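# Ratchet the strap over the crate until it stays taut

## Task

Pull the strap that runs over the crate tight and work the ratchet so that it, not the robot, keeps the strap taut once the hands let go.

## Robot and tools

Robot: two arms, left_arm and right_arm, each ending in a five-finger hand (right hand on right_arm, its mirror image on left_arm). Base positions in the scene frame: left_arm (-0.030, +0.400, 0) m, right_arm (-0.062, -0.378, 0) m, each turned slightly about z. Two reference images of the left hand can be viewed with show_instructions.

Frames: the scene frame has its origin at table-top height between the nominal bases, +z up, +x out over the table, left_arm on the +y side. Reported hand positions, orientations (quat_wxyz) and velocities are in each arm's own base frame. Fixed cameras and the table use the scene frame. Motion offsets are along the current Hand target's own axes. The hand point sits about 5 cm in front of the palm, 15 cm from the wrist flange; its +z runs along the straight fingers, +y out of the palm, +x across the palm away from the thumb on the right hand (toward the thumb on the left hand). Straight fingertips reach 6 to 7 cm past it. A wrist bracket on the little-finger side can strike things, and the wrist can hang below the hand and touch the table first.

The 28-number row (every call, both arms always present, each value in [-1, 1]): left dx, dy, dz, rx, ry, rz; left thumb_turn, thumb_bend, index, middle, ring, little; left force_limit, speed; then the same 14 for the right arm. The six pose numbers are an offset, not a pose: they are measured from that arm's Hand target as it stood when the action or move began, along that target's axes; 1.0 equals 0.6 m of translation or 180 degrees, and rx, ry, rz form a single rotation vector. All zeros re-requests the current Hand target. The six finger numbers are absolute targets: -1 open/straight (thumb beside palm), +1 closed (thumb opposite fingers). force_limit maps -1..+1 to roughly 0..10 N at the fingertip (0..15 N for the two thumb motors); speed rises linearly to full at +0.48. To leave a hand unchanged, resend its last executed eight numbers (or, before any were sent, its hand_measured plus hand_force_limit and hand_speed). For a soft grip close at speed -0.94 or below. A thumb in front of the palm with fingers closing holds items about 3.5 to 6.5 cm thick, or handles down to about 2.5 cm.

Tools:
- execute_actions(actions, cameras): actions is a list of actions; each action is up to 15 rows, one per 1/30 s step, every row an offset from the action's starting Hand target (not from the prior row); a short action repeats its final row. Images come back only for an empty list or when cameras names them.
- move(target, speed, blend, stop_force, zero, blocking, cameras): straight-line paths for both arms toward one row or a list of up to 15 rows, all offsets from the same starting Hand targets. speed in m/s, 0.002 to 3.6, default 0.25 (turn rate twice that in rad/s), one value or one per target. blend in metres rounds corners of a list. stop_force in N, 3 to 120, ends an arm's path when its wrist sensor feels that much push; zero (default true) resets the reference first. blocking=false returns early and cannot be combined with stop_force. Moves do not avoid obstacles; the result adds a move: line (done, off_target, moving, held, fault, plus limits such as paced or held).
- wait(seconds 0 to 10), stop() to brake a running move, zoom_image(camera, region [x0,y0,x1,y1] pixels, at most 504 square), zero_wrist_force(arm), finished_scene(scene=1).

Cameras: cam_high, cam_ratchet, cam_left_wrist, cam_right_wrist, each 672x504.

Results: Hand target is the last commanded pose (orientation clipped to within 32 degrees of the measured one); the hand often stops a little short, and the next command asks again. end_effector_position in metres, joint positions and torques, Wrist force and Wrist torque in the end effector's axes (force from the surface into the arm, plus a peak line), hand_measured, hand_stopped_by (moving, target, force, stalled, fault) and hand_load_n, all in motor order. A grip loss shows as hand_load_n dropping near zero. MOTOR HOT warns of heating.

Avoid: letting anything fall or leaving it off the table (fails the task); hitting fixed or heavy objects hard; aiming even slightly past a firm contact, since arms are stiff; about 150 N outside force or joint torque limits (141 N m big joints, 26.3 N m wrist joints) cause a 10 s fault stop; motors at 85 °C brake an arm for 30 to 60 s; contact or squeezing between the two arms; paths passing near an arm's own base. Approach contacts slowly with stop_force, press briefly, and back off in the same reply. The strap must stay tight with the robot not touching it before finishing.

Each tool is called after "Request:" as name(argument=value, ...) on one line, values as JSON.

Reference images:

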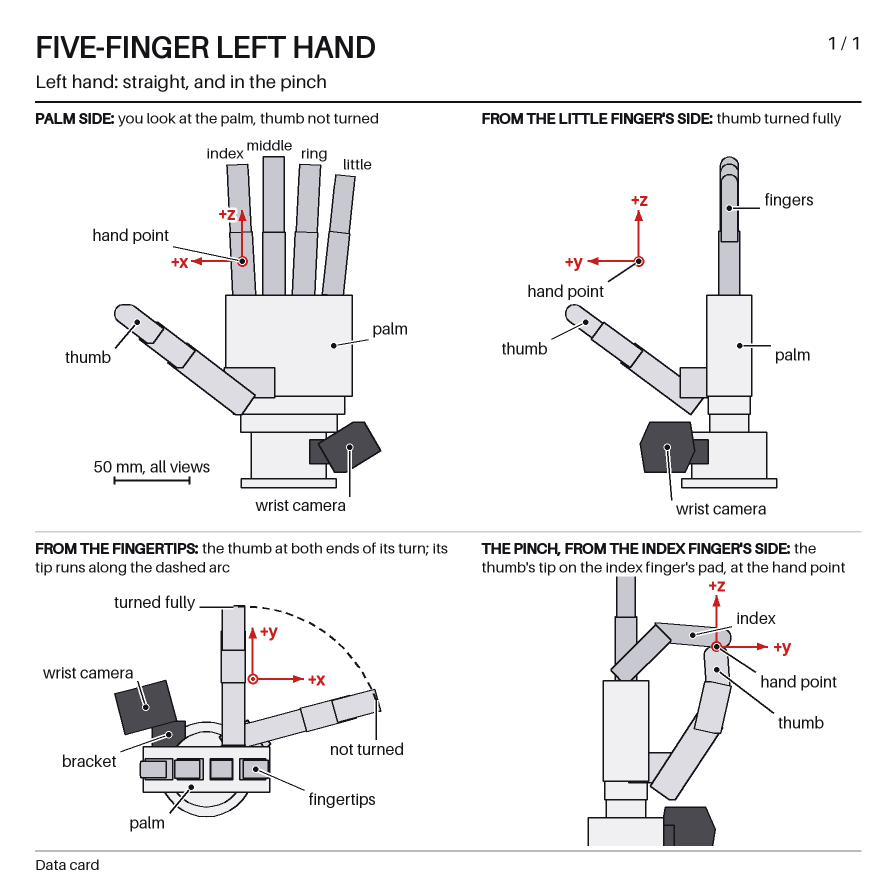

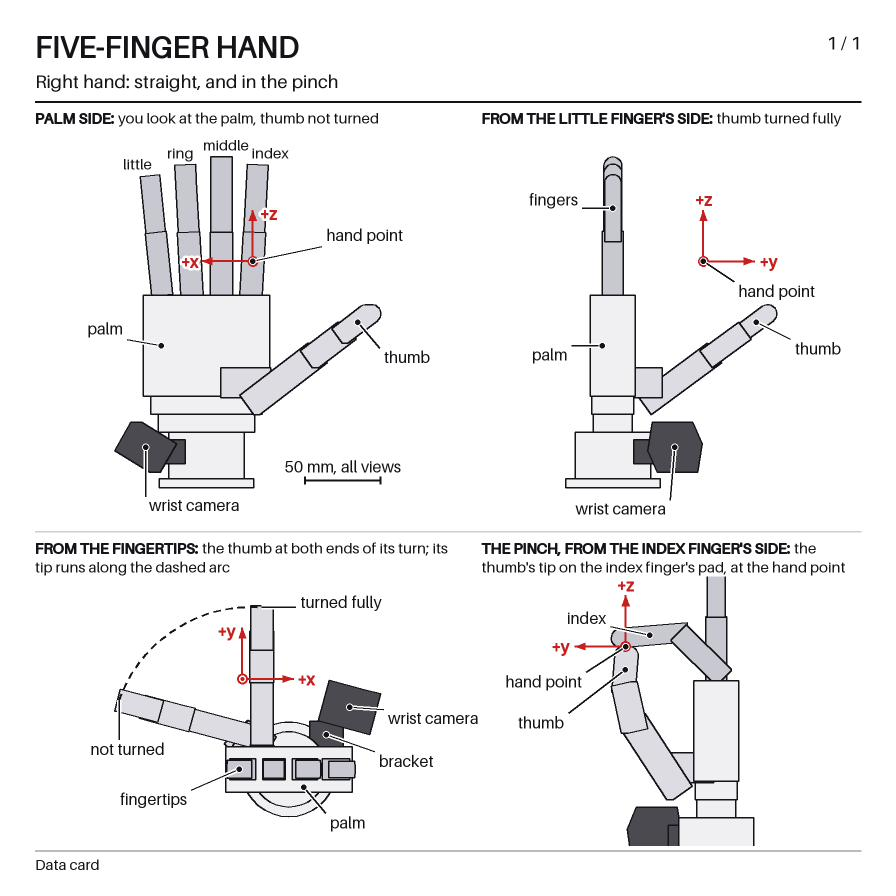

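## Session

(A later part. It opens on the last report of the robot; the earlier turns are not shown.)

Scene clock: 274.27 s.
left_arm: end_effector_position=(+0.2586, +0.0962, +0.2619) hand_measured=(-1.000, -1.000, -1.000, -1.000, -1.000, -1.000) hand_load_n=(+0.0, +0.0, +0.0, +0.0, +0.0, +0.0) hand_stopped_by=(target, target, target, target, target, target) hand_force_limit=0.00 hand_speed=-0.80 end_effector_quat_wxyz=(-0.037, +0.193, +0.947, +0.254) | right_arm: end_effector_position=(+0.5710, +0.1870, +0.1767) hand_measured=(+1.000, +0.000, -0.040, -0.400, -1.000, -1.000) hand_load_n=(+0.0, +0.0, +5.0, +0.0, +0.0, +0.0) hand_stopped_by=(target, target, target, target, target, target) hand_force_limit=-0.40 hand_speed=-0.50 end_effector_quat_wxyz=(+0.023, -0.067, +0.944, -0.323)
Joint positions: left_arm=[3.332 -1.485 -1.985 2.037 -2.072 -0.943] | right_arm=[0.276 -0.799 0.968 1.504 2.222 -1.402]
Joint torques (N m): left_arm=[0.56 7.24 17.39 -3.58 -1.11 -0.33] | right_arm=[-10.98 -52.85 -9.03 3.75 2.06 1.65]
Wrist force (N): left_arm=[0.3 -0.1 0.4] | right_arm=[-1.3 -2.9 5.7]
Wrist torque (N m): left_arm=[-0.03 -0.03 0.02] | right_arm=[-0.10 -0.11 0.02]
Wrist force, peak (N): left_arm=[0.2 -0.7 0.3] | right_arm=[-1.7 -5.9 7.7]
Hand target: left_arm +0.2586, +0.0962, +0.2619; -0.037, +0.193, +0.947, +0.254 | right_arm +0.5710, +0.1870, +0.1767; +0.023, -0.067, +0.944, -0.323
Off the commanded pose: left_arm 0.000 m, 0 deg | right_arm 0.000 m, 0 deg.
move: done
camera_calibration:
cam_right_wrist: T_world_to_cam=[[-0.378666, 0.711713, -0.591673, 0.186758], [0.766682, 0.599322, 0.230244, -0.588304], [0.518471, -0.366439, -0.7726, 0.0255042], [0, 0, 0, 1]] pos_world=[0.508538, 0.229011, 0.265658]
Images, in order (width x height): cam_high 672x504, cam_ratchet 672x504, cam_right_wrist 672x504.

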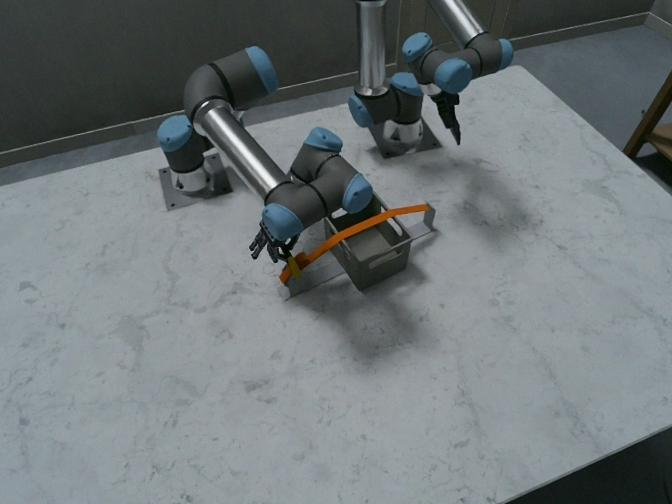

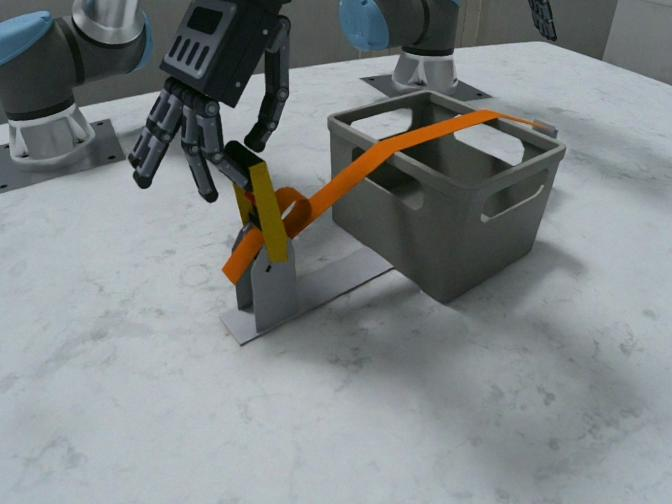

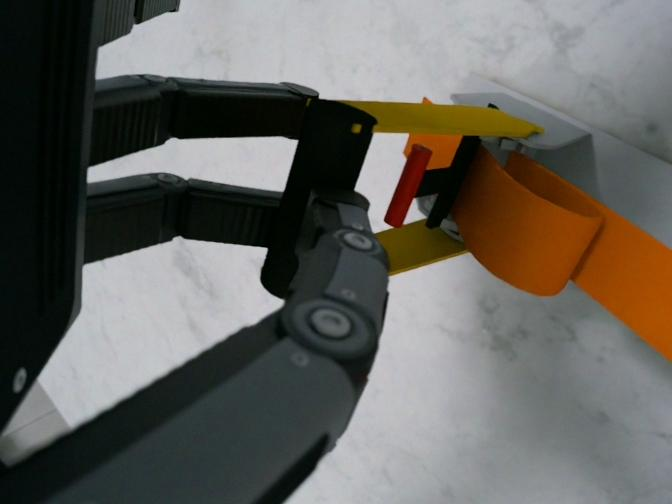

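Request:
move(target=[[0,0,0,0,0,0,-1,-1,-1,-1,-1,-1,0,-0.8,0,-0.0338,0.036,-0.0333,0,0,1,0.0,-0.04,-0.4,-1,-1,-0.4,-0.5],[0,0,0,0,0,0,-1,-1,-1,-1,-1,-1,0,-0.8,0,-0.0528,0.0838,-0.0639,0,0,1,0.0,-0.04,-0.4,-1,-1,-0.4,-0.5],[0,0,0,0,0,0,-1,-1,-1,-1,-1,-1,0,-0.8,0,-0.0525,0.135,-0.0944,0,0,1,0.0,-0.04,-0.4,-1,-1,-0.4,-0.5],[0,0,0,0,0,0,-1,-1,-1,-1,-1,-1,0,-0.8,0,-0.0368,0.1763,-0.1278,0,0,1,0.0,-0.04,-0.4,-1,-1,-0.4,-0.5]], blend=[0.005,0.005,0.005,0], speed=0.12, cameras=["cam_right_wrist","cam_ratchet"])

Request:
zoom_image(camera="cam_ratchet", region=[150, 150, 350, 310])

Scene clock: 284.03 s.
left_arm: end_effector_position=(+0.2586, +0.0962, +0.2619) hand_measured=(-1.000, -1.000, -1.000, -1.000, -1.000, -1.000) hand_load_n=(+0.0, +0.0, +0.0, +0.0, +0.0, +0.0) hand_stopped_by=(target, target, target, target, target, target) hand_force_limit=0.00 hand_speed=-0.80 end_effector_quat_wxyz=(-0.037, +0.193, +0.947, +0.254) | right_arm: end_effector_position=(+0.5826, +0.1056, +0.1065) hand_measured=(+1.000, +0.000, -0.040, -0.400, -1.000, -1.000) hand_load_n=(+0.0, +0.0, +1.5, +0.0, +0.0, +0.0) hand_stopped_by=(target, target, target, target, target, target) hand_force_limit=-0.40 hand_speed=-0.50 end_effector_quat_wxyz=(+0.009, -0.070, +0.989, -0.128)
Joint positions: left_arm=[3.332 -1.485 -1.985 2.037 -2.072 -0.943] | right_arm=[-0.049 -0.877 1.19 1.208 1.823 -1.767]
Joint torques (N m): left_arm=[1.36 8.39 17.63 -3.61 -1.02 -0.14] | right_arm=[8.43 -49.02 -23.89 4.08 0.08 1.04]
Wrist force (N): left_arm=[0.1 -0.4 0.5] | right_arm=[0.9 0.0 1.7]
Wrist torque (N m): left_arm=[-0.08 0.00 0.01] | right_arm=[-0.01 0.00 -0.08]
Wrist force, peak (N): left_arm=[-0.1 -0.6 0.6] | right_arm=[-1.7 -3.0 5.7]
Hand target: left_arm +0.2586, +0.0962, +0.2619; -0.037, +0.193, +0.947, +0.254 | right_arm +0.5826, +0.1057, +0.1066; +0.009, -0.070, +0.989, -0.128
Off the commanded pose: left_arm 0.000 m, 0 deg | right_arm 0.000 m, 0 deg.
move: done
camera_calibration:
cam_right_wrist: T_world_to_cam=[[-0.402934, 0.880847, -0.248502, 0.167365], [0.784833, 0.472226, 0.401297, -0.547589], [0.47083, -0.033337, -0.881594, -0.0604413], [0, 0, 0, 1]] pos_world=[0.525661, 0.109148, 0.208052]
Images, in order (width x height): cam_ratchet 672x504, cam_right_wrist 672x504.

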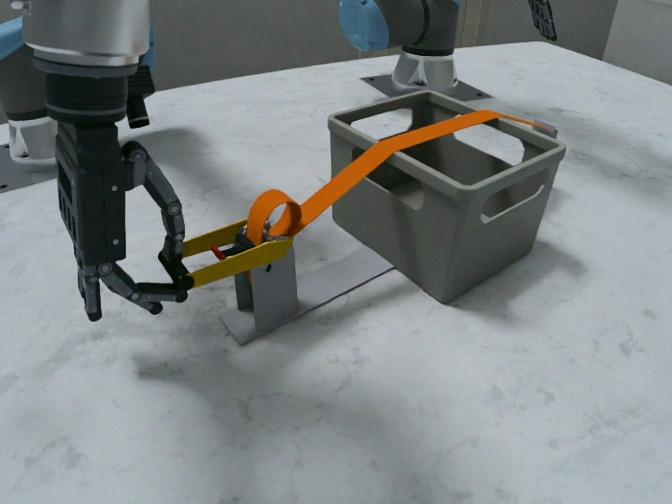

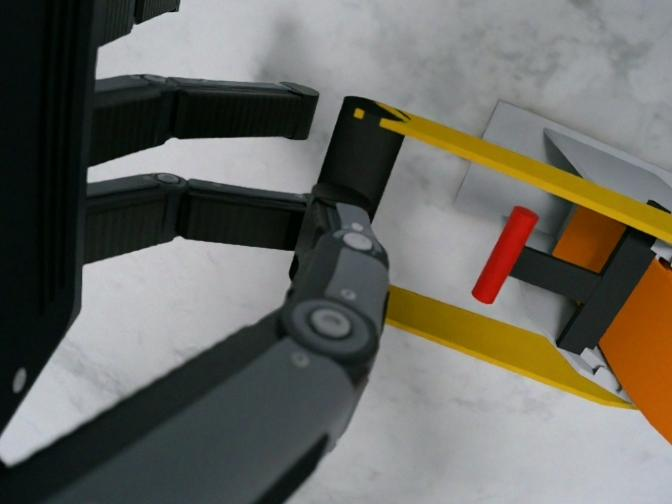

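Scaled by 2.520.

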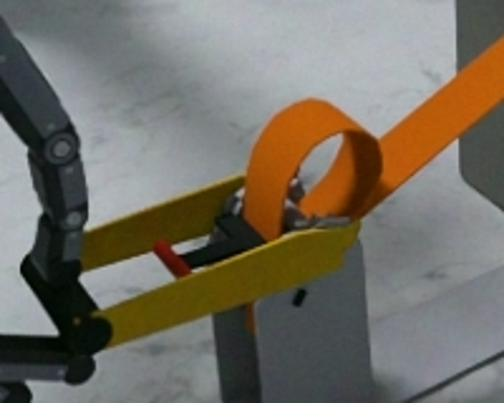

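Request:
move(target=[[0,0,0,0,0,0,-1,-1,-1,-1,-1,-1,0,-0.8,0,0.0015,-0.0442,0.0322,0,0,1,0.0,-0.04,-0.4,-1,-1,-0.4,-0.5],[0,0,0,0,0,0,-1,-1,-1,-1,-1,-1,0,-0.8,0,0.0212,-0.0914,0.0628,0,0,1,0.0,-0.04,-0.4,-1,-1,-0.4,-0.5],[0,0,0,0,0,0,-1,-1,-1,-1,-1,-1,0,-0.8,0,0.0572,-0.1282,0.0933,0,0,1,0.0,-0.04,-0.4,-1,-1,-0.4,-0.5],[0,0,0,0,0,0,-1,-1,-1,-1,-1,-1,0,-0.8,0,0.1022,-0.1482,0.1267,0,0,1,0.0,-0.04,-0.4,-1,-1,-0.4,-0.5]], blend=[0.005,0.005,0.005,0], speed=0.08, stop_force=25, cameras=["cam_high","cam_right_wrist","cam_ratchet"])

Request:
zoom_image(camera="cam_ratchet", region=[150, 130, 350, 290])

Scene clock: 299.53 s.
left_arm: end_effector_position=(+0.2586, +0.0962, +0.2619) hand_measured=(-1.000, -1.000, -1.000, -1.000, -1.000, -1.000) hand_load_n=(+0.0, -0.5, +0.0, +0.0, +0.0, +0.0) hand_stopped_by=(target, target, target, target, target, target) hand_force_limit=0.00 hand_speed=-0.80 end_effector_quat_wxyz=(-0.037, +0.193, +0.947, +0.254) | right_arm: end_effector_position=(+0.5710, +0.1867, +0.1770) hand_measured=(+1.000, +0.000, -0.042, -0.400, -1.000, -1.000) hand_load_n=(+0.0, +0.0, +10.0, +0.0, +0.0, +0.0) hand_stopped_by=(target, target, target, target, target, target) hand_force_limit=-0.40 hand_speed=-0.50 end_effector_quat_wxyz=(+0.023, -0.067, +0.944, -0.321)
Joint positions: left_arm=[3.332 -1.485 -1.985 2.037 -2.072 -0.943] | right_arm=[0.274 -0.801 0.969 1.503 2.219 -1.405]
Joint torques (N m): left_arm=[0.54 7.71 19.36 -3.77 -1.11 -0.39] | right_arm=[-7.71 -53.58 -9.34 4.03 1 1.47]
Wrist force (N): left_arm=[0.0 -0.3 0.4] | right_arm=[-2.2 -6.3 10.0]
Wrist torque (N m): left_arm=[-0.07 0.01 0.01] | right_arm=[-0.15 -0.08 0.00]
Wrist force, peak (N): left_arm=[-0.1 -0.6 0.5] | right_arm=[-2.3 -9.6 12.2]
Hand target: left_arm +0.2586, +0.0962, +0.2619; -0.037, +0.193, +0.947, +0.254 | right_arm +0.5710, +0.1867, +0.1770; +0.023, -0.067, +0.944, -0.321
Off the commanded pose: left_arm 0.000 m, 0 deg | right_arm 0.000 m, 0 deg.
move: done
camera_calibration:
cam_right_wrist: T_world_to_cam=[[-0.378989, 0.71375, -0.589006, 0.186453], [0.766801, 0.59853, 0.231901, -0.588436], [0.518057, -0.363763, -0.77414, 0.0255549], [0, 0, 0, 1]] pos_world=[0.508638, 0.228411, 0.266064]
Images, in order (width x height): cam_high 672x504, cam_ratchet 672x504, cam_right_wrist 672x504.

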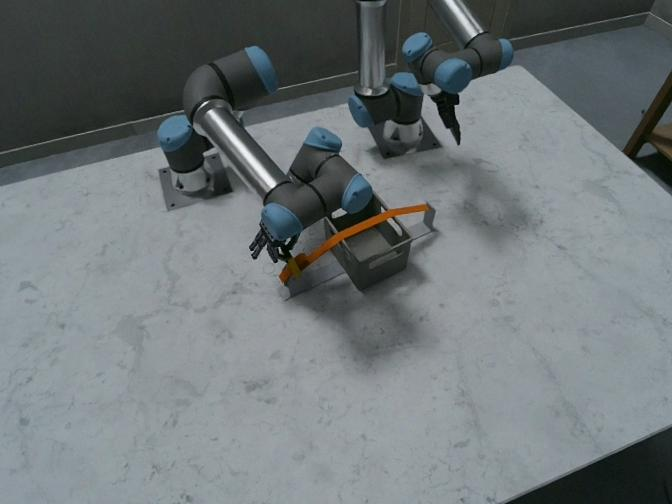

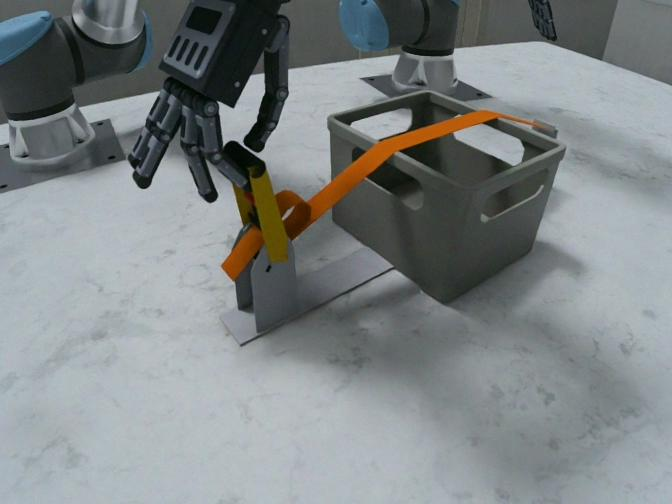

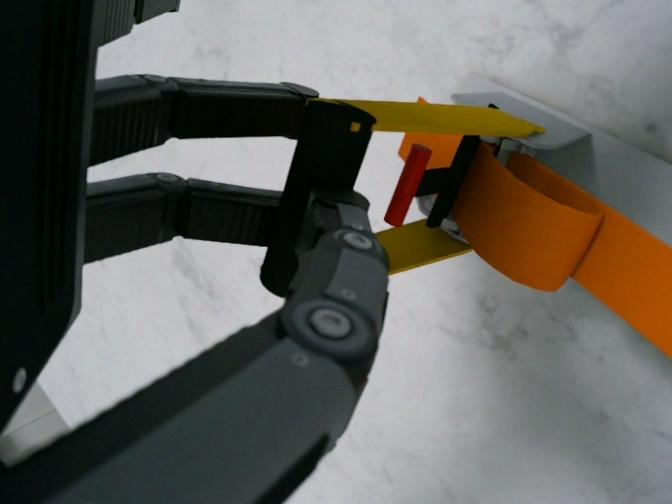

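Scaled by 2.520.

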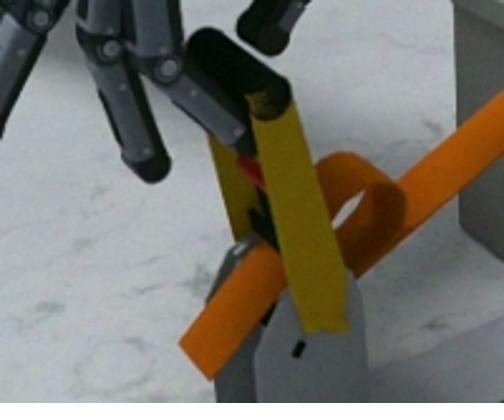

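Request:
move(target=[[0,0,0,0,0,0,-1,-1,-1,-1,-1,-1,0,-0.8,0,-0.0338,0.036,-0.0333,0,0,1,0.0,-0.04,-0.4,-1,-1,-0.4,-0.5],[0,0,0,0,0,0,-1,-1,-1,-1,-1,-1,0,-0.8,0,-0.0528,0.0838,-0.0639,0,0,1,0.0,-0.04,-0.4,-1,-1,-0.4,-0.5]], blend=[0.005,0], speed=0.12, cameras=["cam_right_wrist","cam_ratchet"])

Request:
zoom_image(camera="cam_ratchet", region=[200, 160, 340, 280])

Request:
move(target=[[0,0,0,0,0,0,-1,-1,-1,-1,-1,-1,0,-0.8,0,-0.0093,0.0502,-0.0305,0,0,1,0.0,-0.04,-0.4,-1,-1,-0.4,-0.5],[0,0,0,0,0,0,-1,-1,-1,-1,-1,-1,0,-0.8,0,-0.0017,0.0938,-0.0639,0,0,1,0.0,-0.04,-0.4,-1,-1,-0.4,-0.5]], blend=[0.005,0], speed=0.12, cameras=["cam_right_wrist","cam_ratchet"])

Request:
zoom_image(camera="cam_ratchet", region=[200, 160, 340, 280])

Request:
zoom_image(camera="cam_right_wrist", region=[450, 180, 672, 430])

Scene clock: 318.17 s.
left_arm: end_effector_position=(+0.2586, +0.0962, +0.2619) hand_measured=(-1.000, -1.000, -1.000, -1.000, -1.000, -1.000) hand_load_n=(+0.0, +0.0, +0.0, +0.0, -0.5, +0.0) hand_stopped_by=(target, target, target, target, target, target) hand_force_limit=0.00 hand_speed=-0.80 end_effector_quat_wxyz=(-0.037, +0.193, +0.947, +0.254) | right_arm: end_effector_position=(+0.5789, +0.1315, +0.1565) hand_measured=(+1.000, +0.000, -0.040, -0.400, -1.000, -1.000) hand_load_n=(+0.0, +0.0, +0.0, +0.0, +0.0, -0.5) hand_stopped_by=(target, target, target, target, target, target) hand_force_limit=-0.40 hand_speed=-0.50 end_effector_quat_wxyz=(+0.016, -0.069, +0.972, -0.225)
Joint positions: left_arm=[3.332 -1.485 -1.985 2.037 -2.072 -0.943] | right_arm=[0.09 -0.882 1.088 1.339 2.025 -1.628]
Joint torques (N m): left_arm=[1.24 7.38 18.31 -3.77 -1.29 -0.28] | right_arm=[0.43 -35.13 -21.82 3.57 0.63 -0.47]
Wrist force (N): left_arm=[0.0 -0.4 0.5] | right_arm=[0.7 -0.1 -0.2]
Wrist torque (N m): left_arm=[-0.08 0.02 0.01] | right_arm=[0.01 -0.08 -0.04]
Wrist force, peak (N): left_arm=[0.0 -0.8 0.5] | right_arm=[2.1 1.4 13.0]
Hand target: left_arm +0.2586, +0.0962, +0.2619; -0.037, +0.193, +0.947, +0.254 | right_arm +0.5789, +0.1316, +0.1564; +0.016, -0.069, +0.972, -0.225
Off the commanded pose: left_arm 0.000 m, 0 deg | right_arm 0.000 m, 0 deg.
move: done
camera_calibration:
cam_right_wrist: T_world_to_cam=[[-0.393333, 0.814849, -0.425807, 0.186329], [0.774709, 0.543142, 0.323763, -0.568313], [0.495091, -0.20253, -0.844906, -0.0112669], [0, 0, 0, 1]] pos_world=[0.519145, 0.154563, 0.253819]
Images, in order (width x height): cam_ratchet 672x504, cam_right_wrist 672x504.

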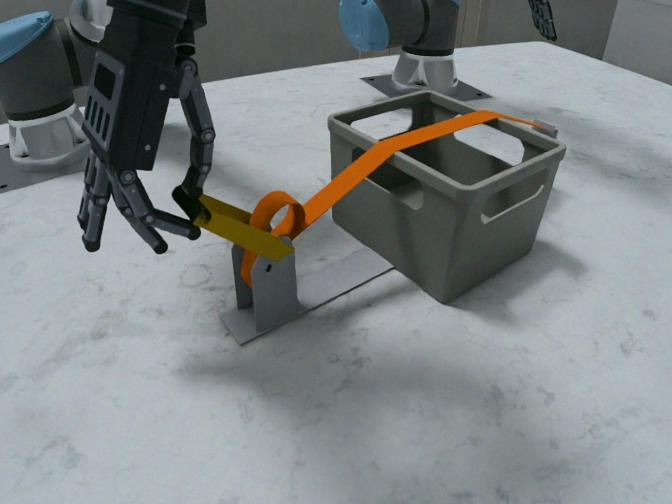

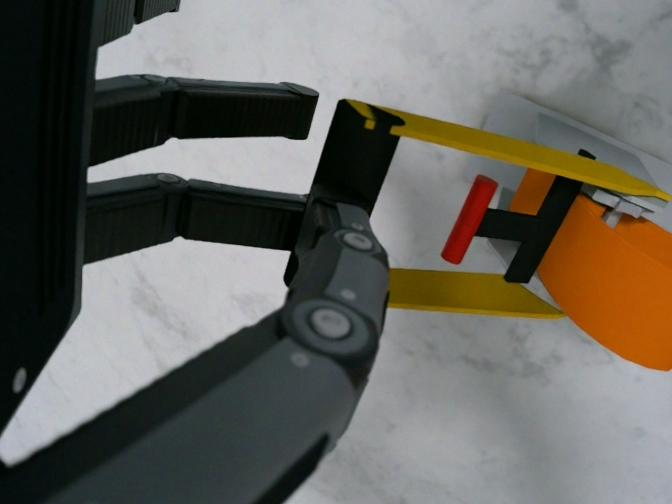

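Scaled by 3.600.

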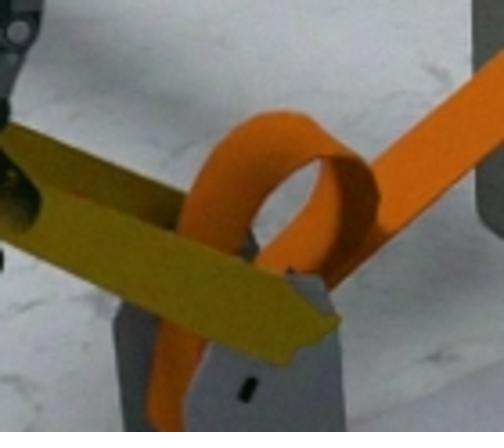

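Scene clock: 319.43 s.
left_arm: end_effector_position=(+0.2586, +0.0962, +0.2619) hand_measured=(-1.000, -1.000, -1.000, -1.000, -1.000, -1.000) hand_load_n=(+0.0, +0.0, +0.0, +0.0, +0.0, +0.0) hand_stopped_by=(target, target, target, target, target, target) hand_force_limit=0.00 hand_speed=-0.80 end_effector_quat_wxyz=(-0.037, +0.193, +0.947, +0.254) | right_arm: end_effector_position=(+0.5825, +0.1061, +0.1062) hand_measured=(+1.000, +0.000, -0.040, -0.400, -1.000, -1.000) hand_load_n=(+0.0, +0.0, +1.5, +0.5, +0.0, +0.0) hand_stopped_by=(target, target, target, target, target, target) hand_force_limit=-0.40 hand_speed=-0.50 end_effector_quat_wxyz=(+0.009, -0.070, +0.989, -0.126)
Joint positions: left_arm=[3.332 -1.485 -1.985 2.037 -2.072 -0.943] | right_arm=[-0.049 -0.877 1.19 1.208 1.82 -1.768]
Joint torques (N m): left_arm=[-0.24 6.46 19.11 -3.85 -0.72 -0.37] | right_arm=[8.95 -49.1 -24.01 4.03 0.17 1.14]
Wrist force (N): left_arm=[0.1 -0.3 0.4] | right_arm=[1.0 0.2 1.7]
Wrist torque (N m): left_arm=[-0.06 0.00 0.01] | right_arm=[-0.01 -0.02 -0.07]
Wrist force, peak (N): left_arm=[0.5 -0.5 0.3] | right_arm=[1.1 -3.5 -3.8]
Hand target: left_arm +0.2586, +0.0962, +0.2619; -0.037, +0.193, +0.947, +0.254 | right_arm +0.5825, +0.1062, +0.1063; +0.009, -0.070, +0.989, -0.126
Off the commanded pose: left_arm 0.000 m, 0 deg | right_arm 0.000 m, 0 deg.
move: done
camera_calibration:
cam_right_wrist: T_world_to_cam=[[-0.402978, 0.88173, -0.245278, 0.166399], [0.785065, 0.470778, 0.402543, -0.547828], [0.470406, -0.0303433, -0.881928, -0.0606413], [0, 0, 0, 1]] pos_world=[0.525662, 0.109346, 0.207857]
Images, in order (width x height): cam_ratchet 672x504, cam_right_wrist 672x504.

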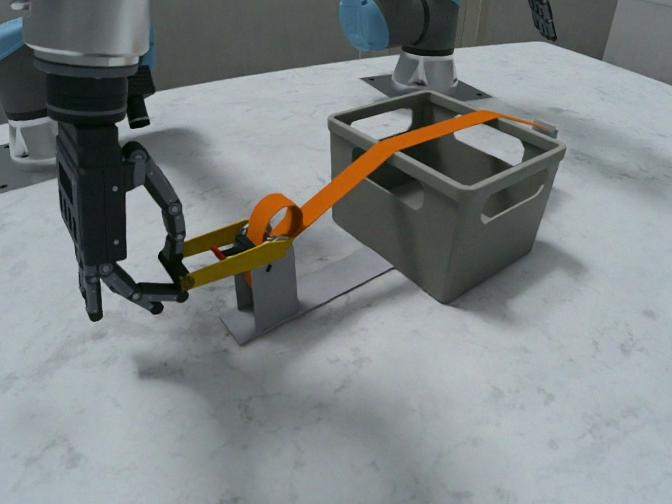

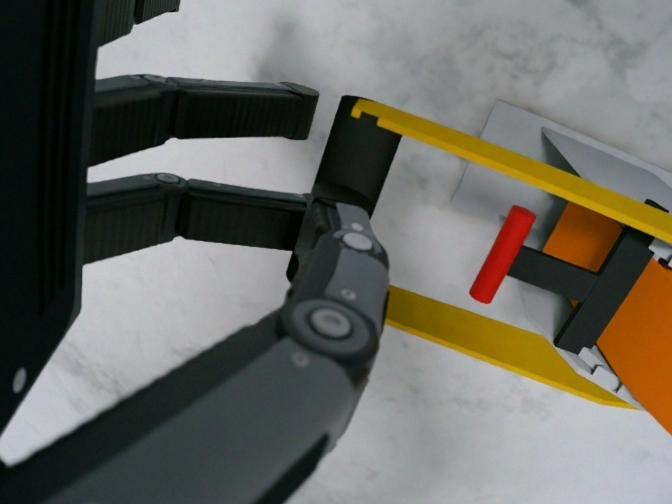

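Scaled by 3.600.

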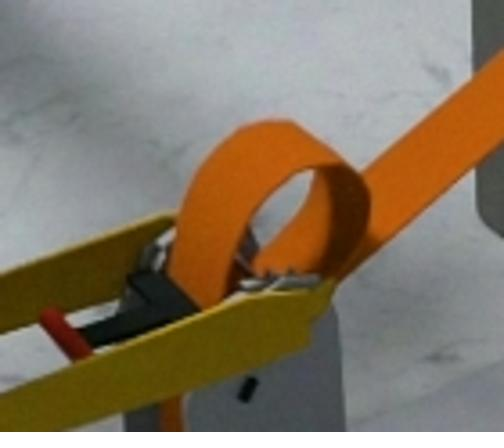

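Scaled by 2.016.

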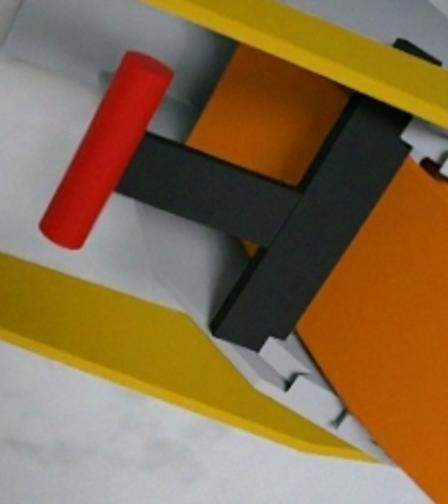

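Request:
move(target=[0,0,0,0,0,0,-1,-1,-1,-1,-1,-1,0,-0.8,0,0.0005,-0.0448,0.0362,0,0,1,0.0,-0.04,-0.4,-1,-1,-0.4,-0.5], speed=0.08, stop_force=25, cameras=["cam_ratchet"])

Request:
zoom_image(camera="cam_ratchet", region=[200, 160, 340, 280])

Request:
move(target=[0,0,0,0,0,0,-1,-1,-1,-1,-1,-1,0,-0.8,0,0.0144,-0.05,0.0306,0,0,1,0.0,-0.04,-0.4,-1,-1,-0.4,-0.5], speed=0.08, stop_force=25, cameras=["cam_ratchet"])

Request:
zoom_image(camera="cam_ratchet", region=[200, 160, 340, 280])

Scene clock: 344.00 s.
left_arm: end_effector_position=(+0.2586, +0.0962, +0.2619) hand_measured=(-1.000, -1.000, -1.000, -1.000, -1.000, -1.000) hand_load_n=(+0.0, +0.0, +0.0, +0.0, +0.0, +0.0) hand_stopped_by=(target, target, target, target, target, target) hand_force_limit=0.00 hand_speed=-0.80 end_effector_quat_wxyz=(-0.037, +0.193, +0.947, +0.254) | right_arm: end_effector_position=(+0.5815, +0.1132, +0.1323) hand_measured=(+1.000, +0.000, -0.042, -0.400, -1.000, -1.000) hand_load_n=(+0.0, +0.0, +11.5, +0.0, +0.0, +0.0) hand_stopped_by=(target, target, target, target, target, target) hand_force_limit=-0.40 hand_speed=-0.50 end_effector_quat_wxyz=(+0.013, -0.069, +0.981, -0.182)
Joint positions: left_arm=[3.332 -1.485 -1.985 2.037 -2.072 -0.943] | right_arm=[0.016 -0.887 1.144 1.265 1.935 -1.705]
Joint torques (N m): left_arm=[0.77 7.15 19.45 -4.1 -0.84 -0.38] | right_arm=[-8.95 -38.84 -10.17 1.43 0.53 -2.41]
Wrist force (N): left_arm=[0.3 -0.1 0.2] | right_arm=[-0.5 -5.1 10.9]
Wrist torque (N m): left_arm=[-0.01 -0.04 0.02] | right_arm=[-0.07 0.03 0.01]
Wrist force, peak (N): left_arm=[-0.3 -0.5 0.8] | right_arm=[1.2 -10.3 14.4]
Hand target: left_arm +0.2586, +0.0962, +0.2619; -0.037, +0.193, +0.947, +0.254 | right_arm +0.5815, +0.1132, +0.1323; +0.013, -0.069, +0.981, -0.182
Off the commanded pose: left_arm 0.000 m, 0 deg | right_arm 0.000 m, 0 deg.
move: done
Images, in order (width x height): cam_ratchet 672x504.

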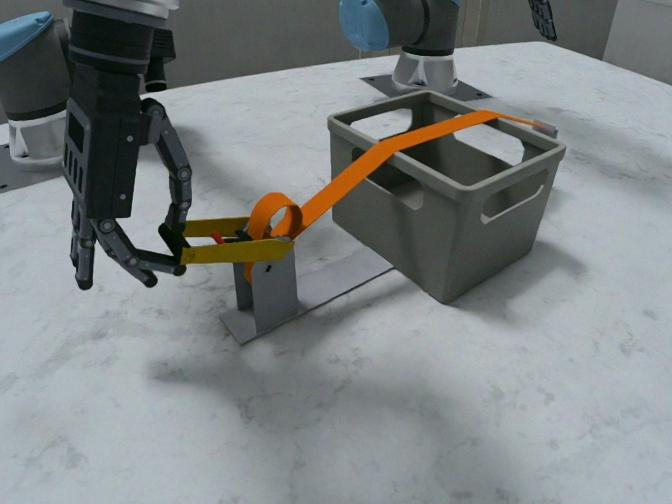

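Scaled by 3.600.

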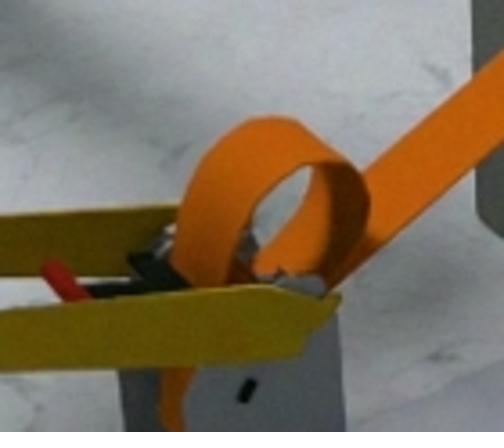

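Scene clock: 345.70 s.
left_arm: end_effector_position=(+0.2586, +0.0962, +0.2619) hand_measured=(-1.000, -1.000, -1.000, -1.000, -1.000, -1.000) hand_load_n=(+0.0, -0.5, +0.0, +0.0, +0.0, +0.0) hand_stopped_by=(target, target, target, target, target, target) hand_force_limit=0.00 hand_speed=-0.80 end_effector_quat_wxyz=(-0.037, +0.193, +0.947, +0.254) | right_arm: end_effector_position=(+0.5789, +0.1318, +0.1572) hand_measured=(+1.000, +0.000, -0.042, -0.400, -1.000, -1.000) hand_load_n=(+0.0, +0.0, +12.5, +0.5, +0.0, +0.0) hand_stopped_by=(target, target, target, target, target, target) hand_force_limit=-0.40 hand_speed=-0.50 end_effector_quat_wxyz=(+0.017, -0.069, +0.971, -0.229)
Joint positions: left_arm=[3.332 -1.485 -1.985 2.037 -2.072 -0.943] | right_arm=[0.094 -0.88 1.085 1.341 2.034 -1.624]
Joint torques (N m): left_arm=[0.57 6.93 19.84 -4.06 -0.96 -0.25] | right_arm=[-7.62 -52.5 -9.32 3.56 0.1 1.3]
Wrist force (N): left_arm=[0.0 -0.4 0.2] | right_arm=[-2.9 -7.5 10.7]
Wrist torque (N m): left_arm=[-0.07 0.02 0.01] | right_arm=[-0.05 -0.07 0.04]
Wrist force, peak (N): left_arm=[0.1 -0.5 0.5] | right_arm=[0.8 -14.5 15.2]
Hand target: left_arm +0.2586, +0.0962, +0.2619; -0.037, +0.193, +0.947, +0.254 | right_arm +0.5788, +0.1318, +0.1572; +0.017, -0.069, +0.971, -0.229
Off the commanded pose: left_arm 0.000 m, 0 deg | right_arm 0.000 m, 0 deg.
move: done
Images, in order (width x height): cam_ratchet 672x504.

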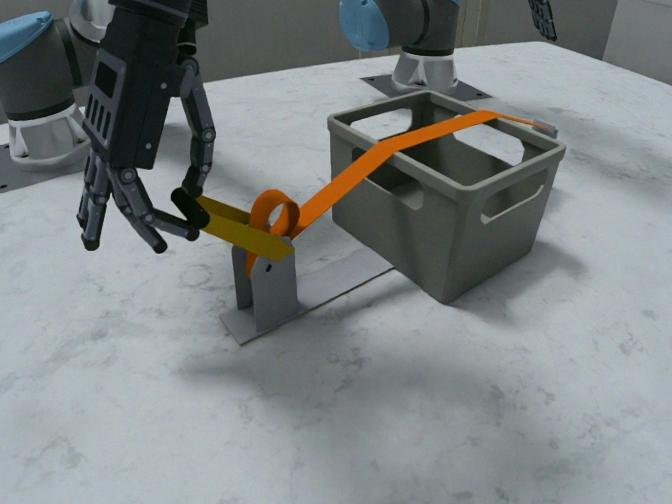

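Scaled by 3.600.

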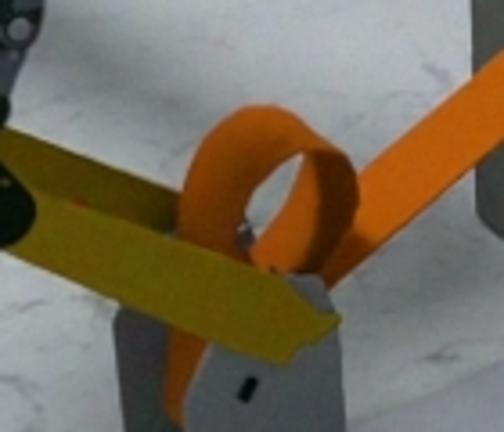

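Request:
move(target=[0,0,0,0,0,0,-1,-1,-1,-1,-1,-1,0,-0.8,0,0.0282,-0.043,0.0306,0,0,1,0.0,-0.04,-0.4,-1,-1,-0.4,-0.5], speed=0.06, stop_force=25, cameras=["cam_ratchet"])

Request:
zoom_image(camera="cam_ratchet", region=[200, 160, 340, 280])

Scene clock: 363.80 s.
left_arm: end_effector_position=(+0.2586, +0.0962, +0.2619) hand_measured=(-1.000, -1.000, -1.000, -1.000, -1.000, -1.000) hand_load_n=(+0.0, +0.0, +0.0, +0.0, +0.0, +0.0) hand_stopped_by=(target, target, target, target, target, target) hand_force_limit=0.00 hand_speed=-0.80 end_effector_quat_wxyz=(-0.037, +0.193, +0.947, +0.254) | right_arm: end_effector_position=(+0.5751, +0.1582, +0.1727) hand_measured=(+1.000, +0.000, -0.042, -0.400, -1.000, -1.000) hand_load_n=(+0.0, +0.0, +11.0, +0.0, +0.0, +0.0) hand_stopped_by=(target, target, target, target, target, target) hand_force_limit=-0.40 hand_speed=-0.50 end_effector_quat_wxyz=(+0.020, -0.068, +0.959, -0.275)
Joint positions: left_arm=[3.332 -1.485 -1.985 2.037 -2.072 -0.943] | right_arm=[0.184 -0.851 1.025 1.423 2.13 -1.521]
Joint torques (N m): left_arm=[1.39 7.48 19.18 -4.12 -0.88 -0.32] | right_arm=[-7.8 -52.66 -9.72 1.22 0.43 1.31]
Wrist force (N): left_arm=[0.1 -0.4 0.0] | right_arm=[-1.7 -7.5 10.1]
Wrist torque (N m): left_arm=[-0.05 0.00 0.02] | right_arm=[-0.11 -0.07 0.02]
Wrist force, peak (N): left_arm=[0.2 -0.6 0.6] | right_arm=[-1.2 -11.9 12.7]
Hand target: left_arm +0.2586, +0.0962, +0.2619; -0.037, +0.193, +0.947, +0.254 | right_arm +0.5751, +0.1582, +0.1727; +0.020, -0.068, +0.959, -0.275
Off the commanded pose: left_arm 0.000 m, 0 deg | right_arm 0.000 m, 0 deg.
move: done
Images, in order (width x height): cam_ratchet 672x504.

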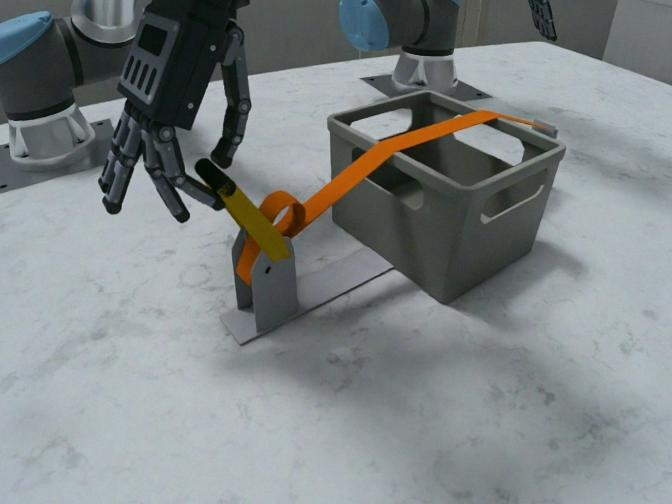

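Scaled by 3.600.

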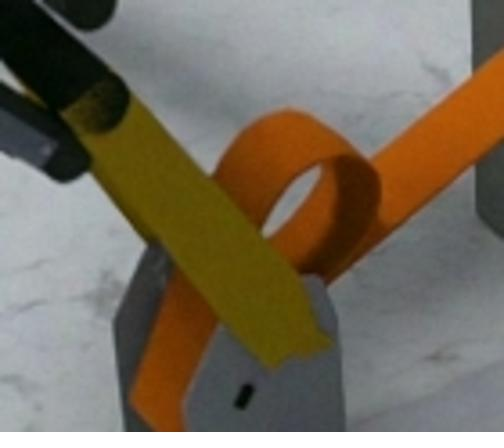

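Request:
move(target=[0,0,0,0,0,0,-1,-1,-1,-1,-1,-1,0,-0.8,0,0.0419,-0.0283,0.0333,0,0,1,0.0,-0.04,-0.4,-1,-1,-0.4,-0.5], speed=0.06, stop_force=25, cameras=["all"])

Request:
zoom_image(camera="cam_ratchet", region=[200, 160, 340, 280])

Request:
zoom_image(camera="cam_ratchet", region=[300, 70, 600, 310])

Scene clock: 372.10 s.
left_arm: end_effector_position=(+0.2586, +0.0962, +0.2619) hand_measured=(-1.000, -1.000, -1.000, -1.000, -1.000, -1.000) hand_load_n=(+0.0, +0.0, +0.0, +0.0, +0.0, +0.0) hand_stopped_by=(target, target, target, target, target, target) hand_force_limit=0.00 hand_speed=-0.80 end_effector_quat_wxyz=(-0.037, +0.193, +0.947, +0.254) | right_arm: end_effector_position=(+0.5708, +0.1882, +0.1737) hand_measured=(+1.000, +0.000, -0.042, -0.400, -1.000, -1.000) hand_load_n=(+0.0, +0.5, +10.0, +0.0, +0.0, +0.0) hand_stopped_by=(target, target, target, target, target, target) hand_force_limit=-0.40 hand_speed=-0.50 end_effector_quat_wxyz=(+0.023, -0.067, +0.943, -0.325)
Joint positions: left_arm=[3.332 -1.485 -1.985 2.037 -2.072 -0.943] | right_arm=[0.28 -0.795 0.971 1.502 2.228 -1.396]
Joint torques (N m): left_arm=[0.51 6.6 18.82 -4.17 -1.06 -0.35] | right_arm=[-6.2 -53.91 -10.03 0.7 0.54 1.54]
Wrist force (N): left_arm=[0.0 -0.6 0.0] | right_arm=[-0.2 -7.6 10.9]
Wrist torque (N m): left_arm=[-0.09 0.01 0.02] | right_arm=[-0.21 -0.02 0.02]
Wrist force, peak (N): left_arm=[0.2 -0.7 0.4] | right_arm=[-0.2 -11.5 12.5]
Hand target: left_arm +0.2586, +0.0962, +0.2619; -0.037, +0.193, +0.947, +0.254 | right_arm +0.5708, +0.1882, +0.1737; +0.023, -0.067, +0.943, -0.325
Off the commanded pose: left_arm 0.000 m, 0 deg | right_arm 0.000 m, 0 deg.
move: done
camera_calibration:
cam_right_wrist: T_world_to_cam=[[-0.378231, 0.708382, -0.595933, 0.185179], [0.766512, 0.600607, 0.227444, -0.587883], [0.519039, -0.370764, -0.770151, 0.02374], [0, 0, 0, 1]] pos_world=[0.508338, 0.230712, 0.262348]

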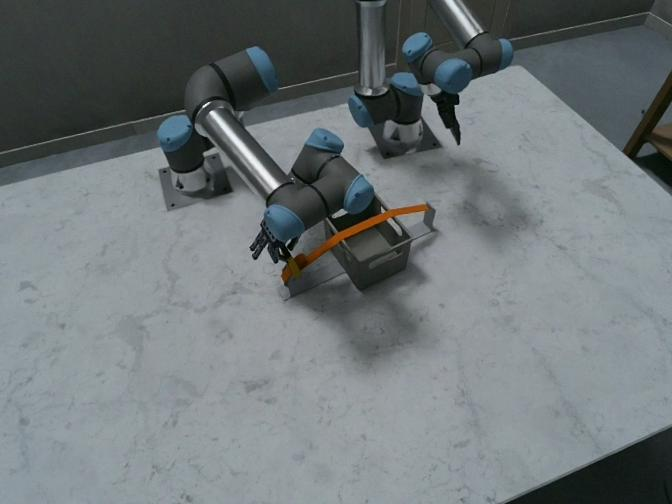

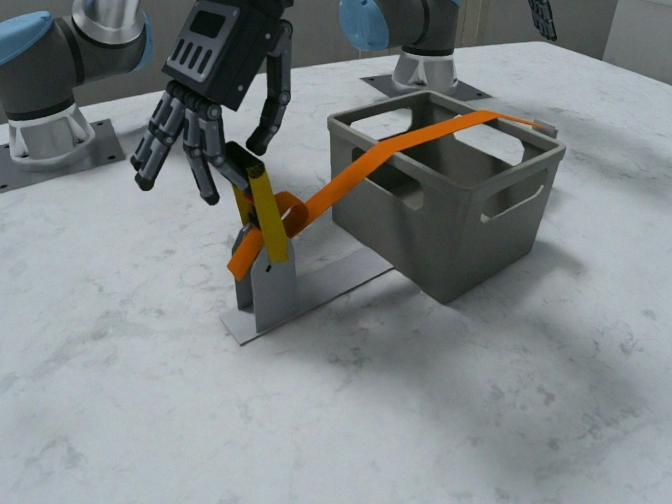

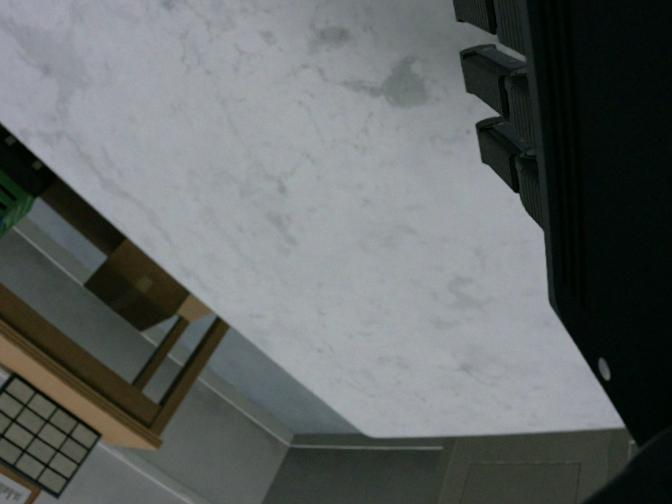

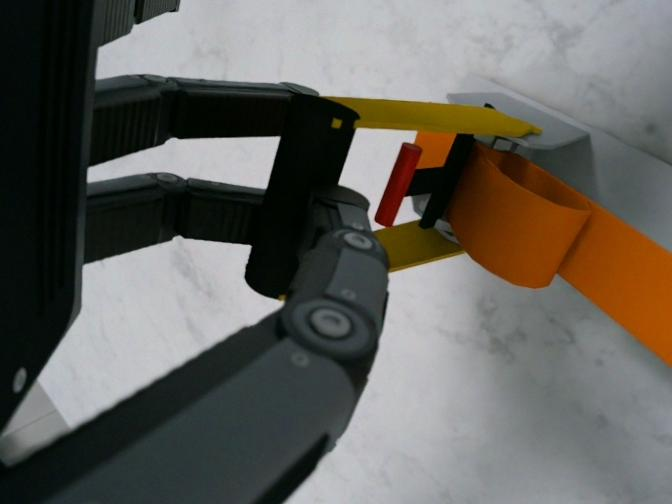

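Scaled by 3.600.

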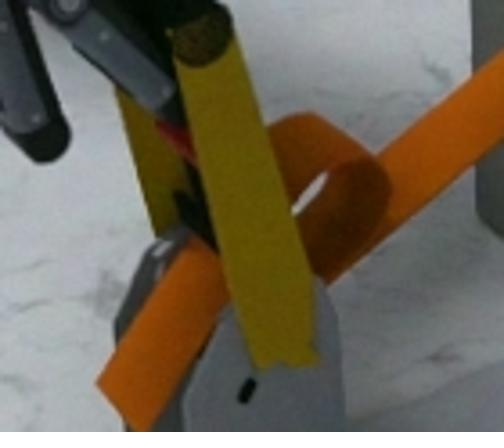

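Scaled by 1.680.

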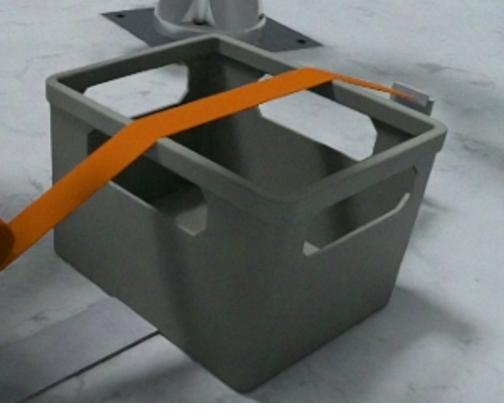

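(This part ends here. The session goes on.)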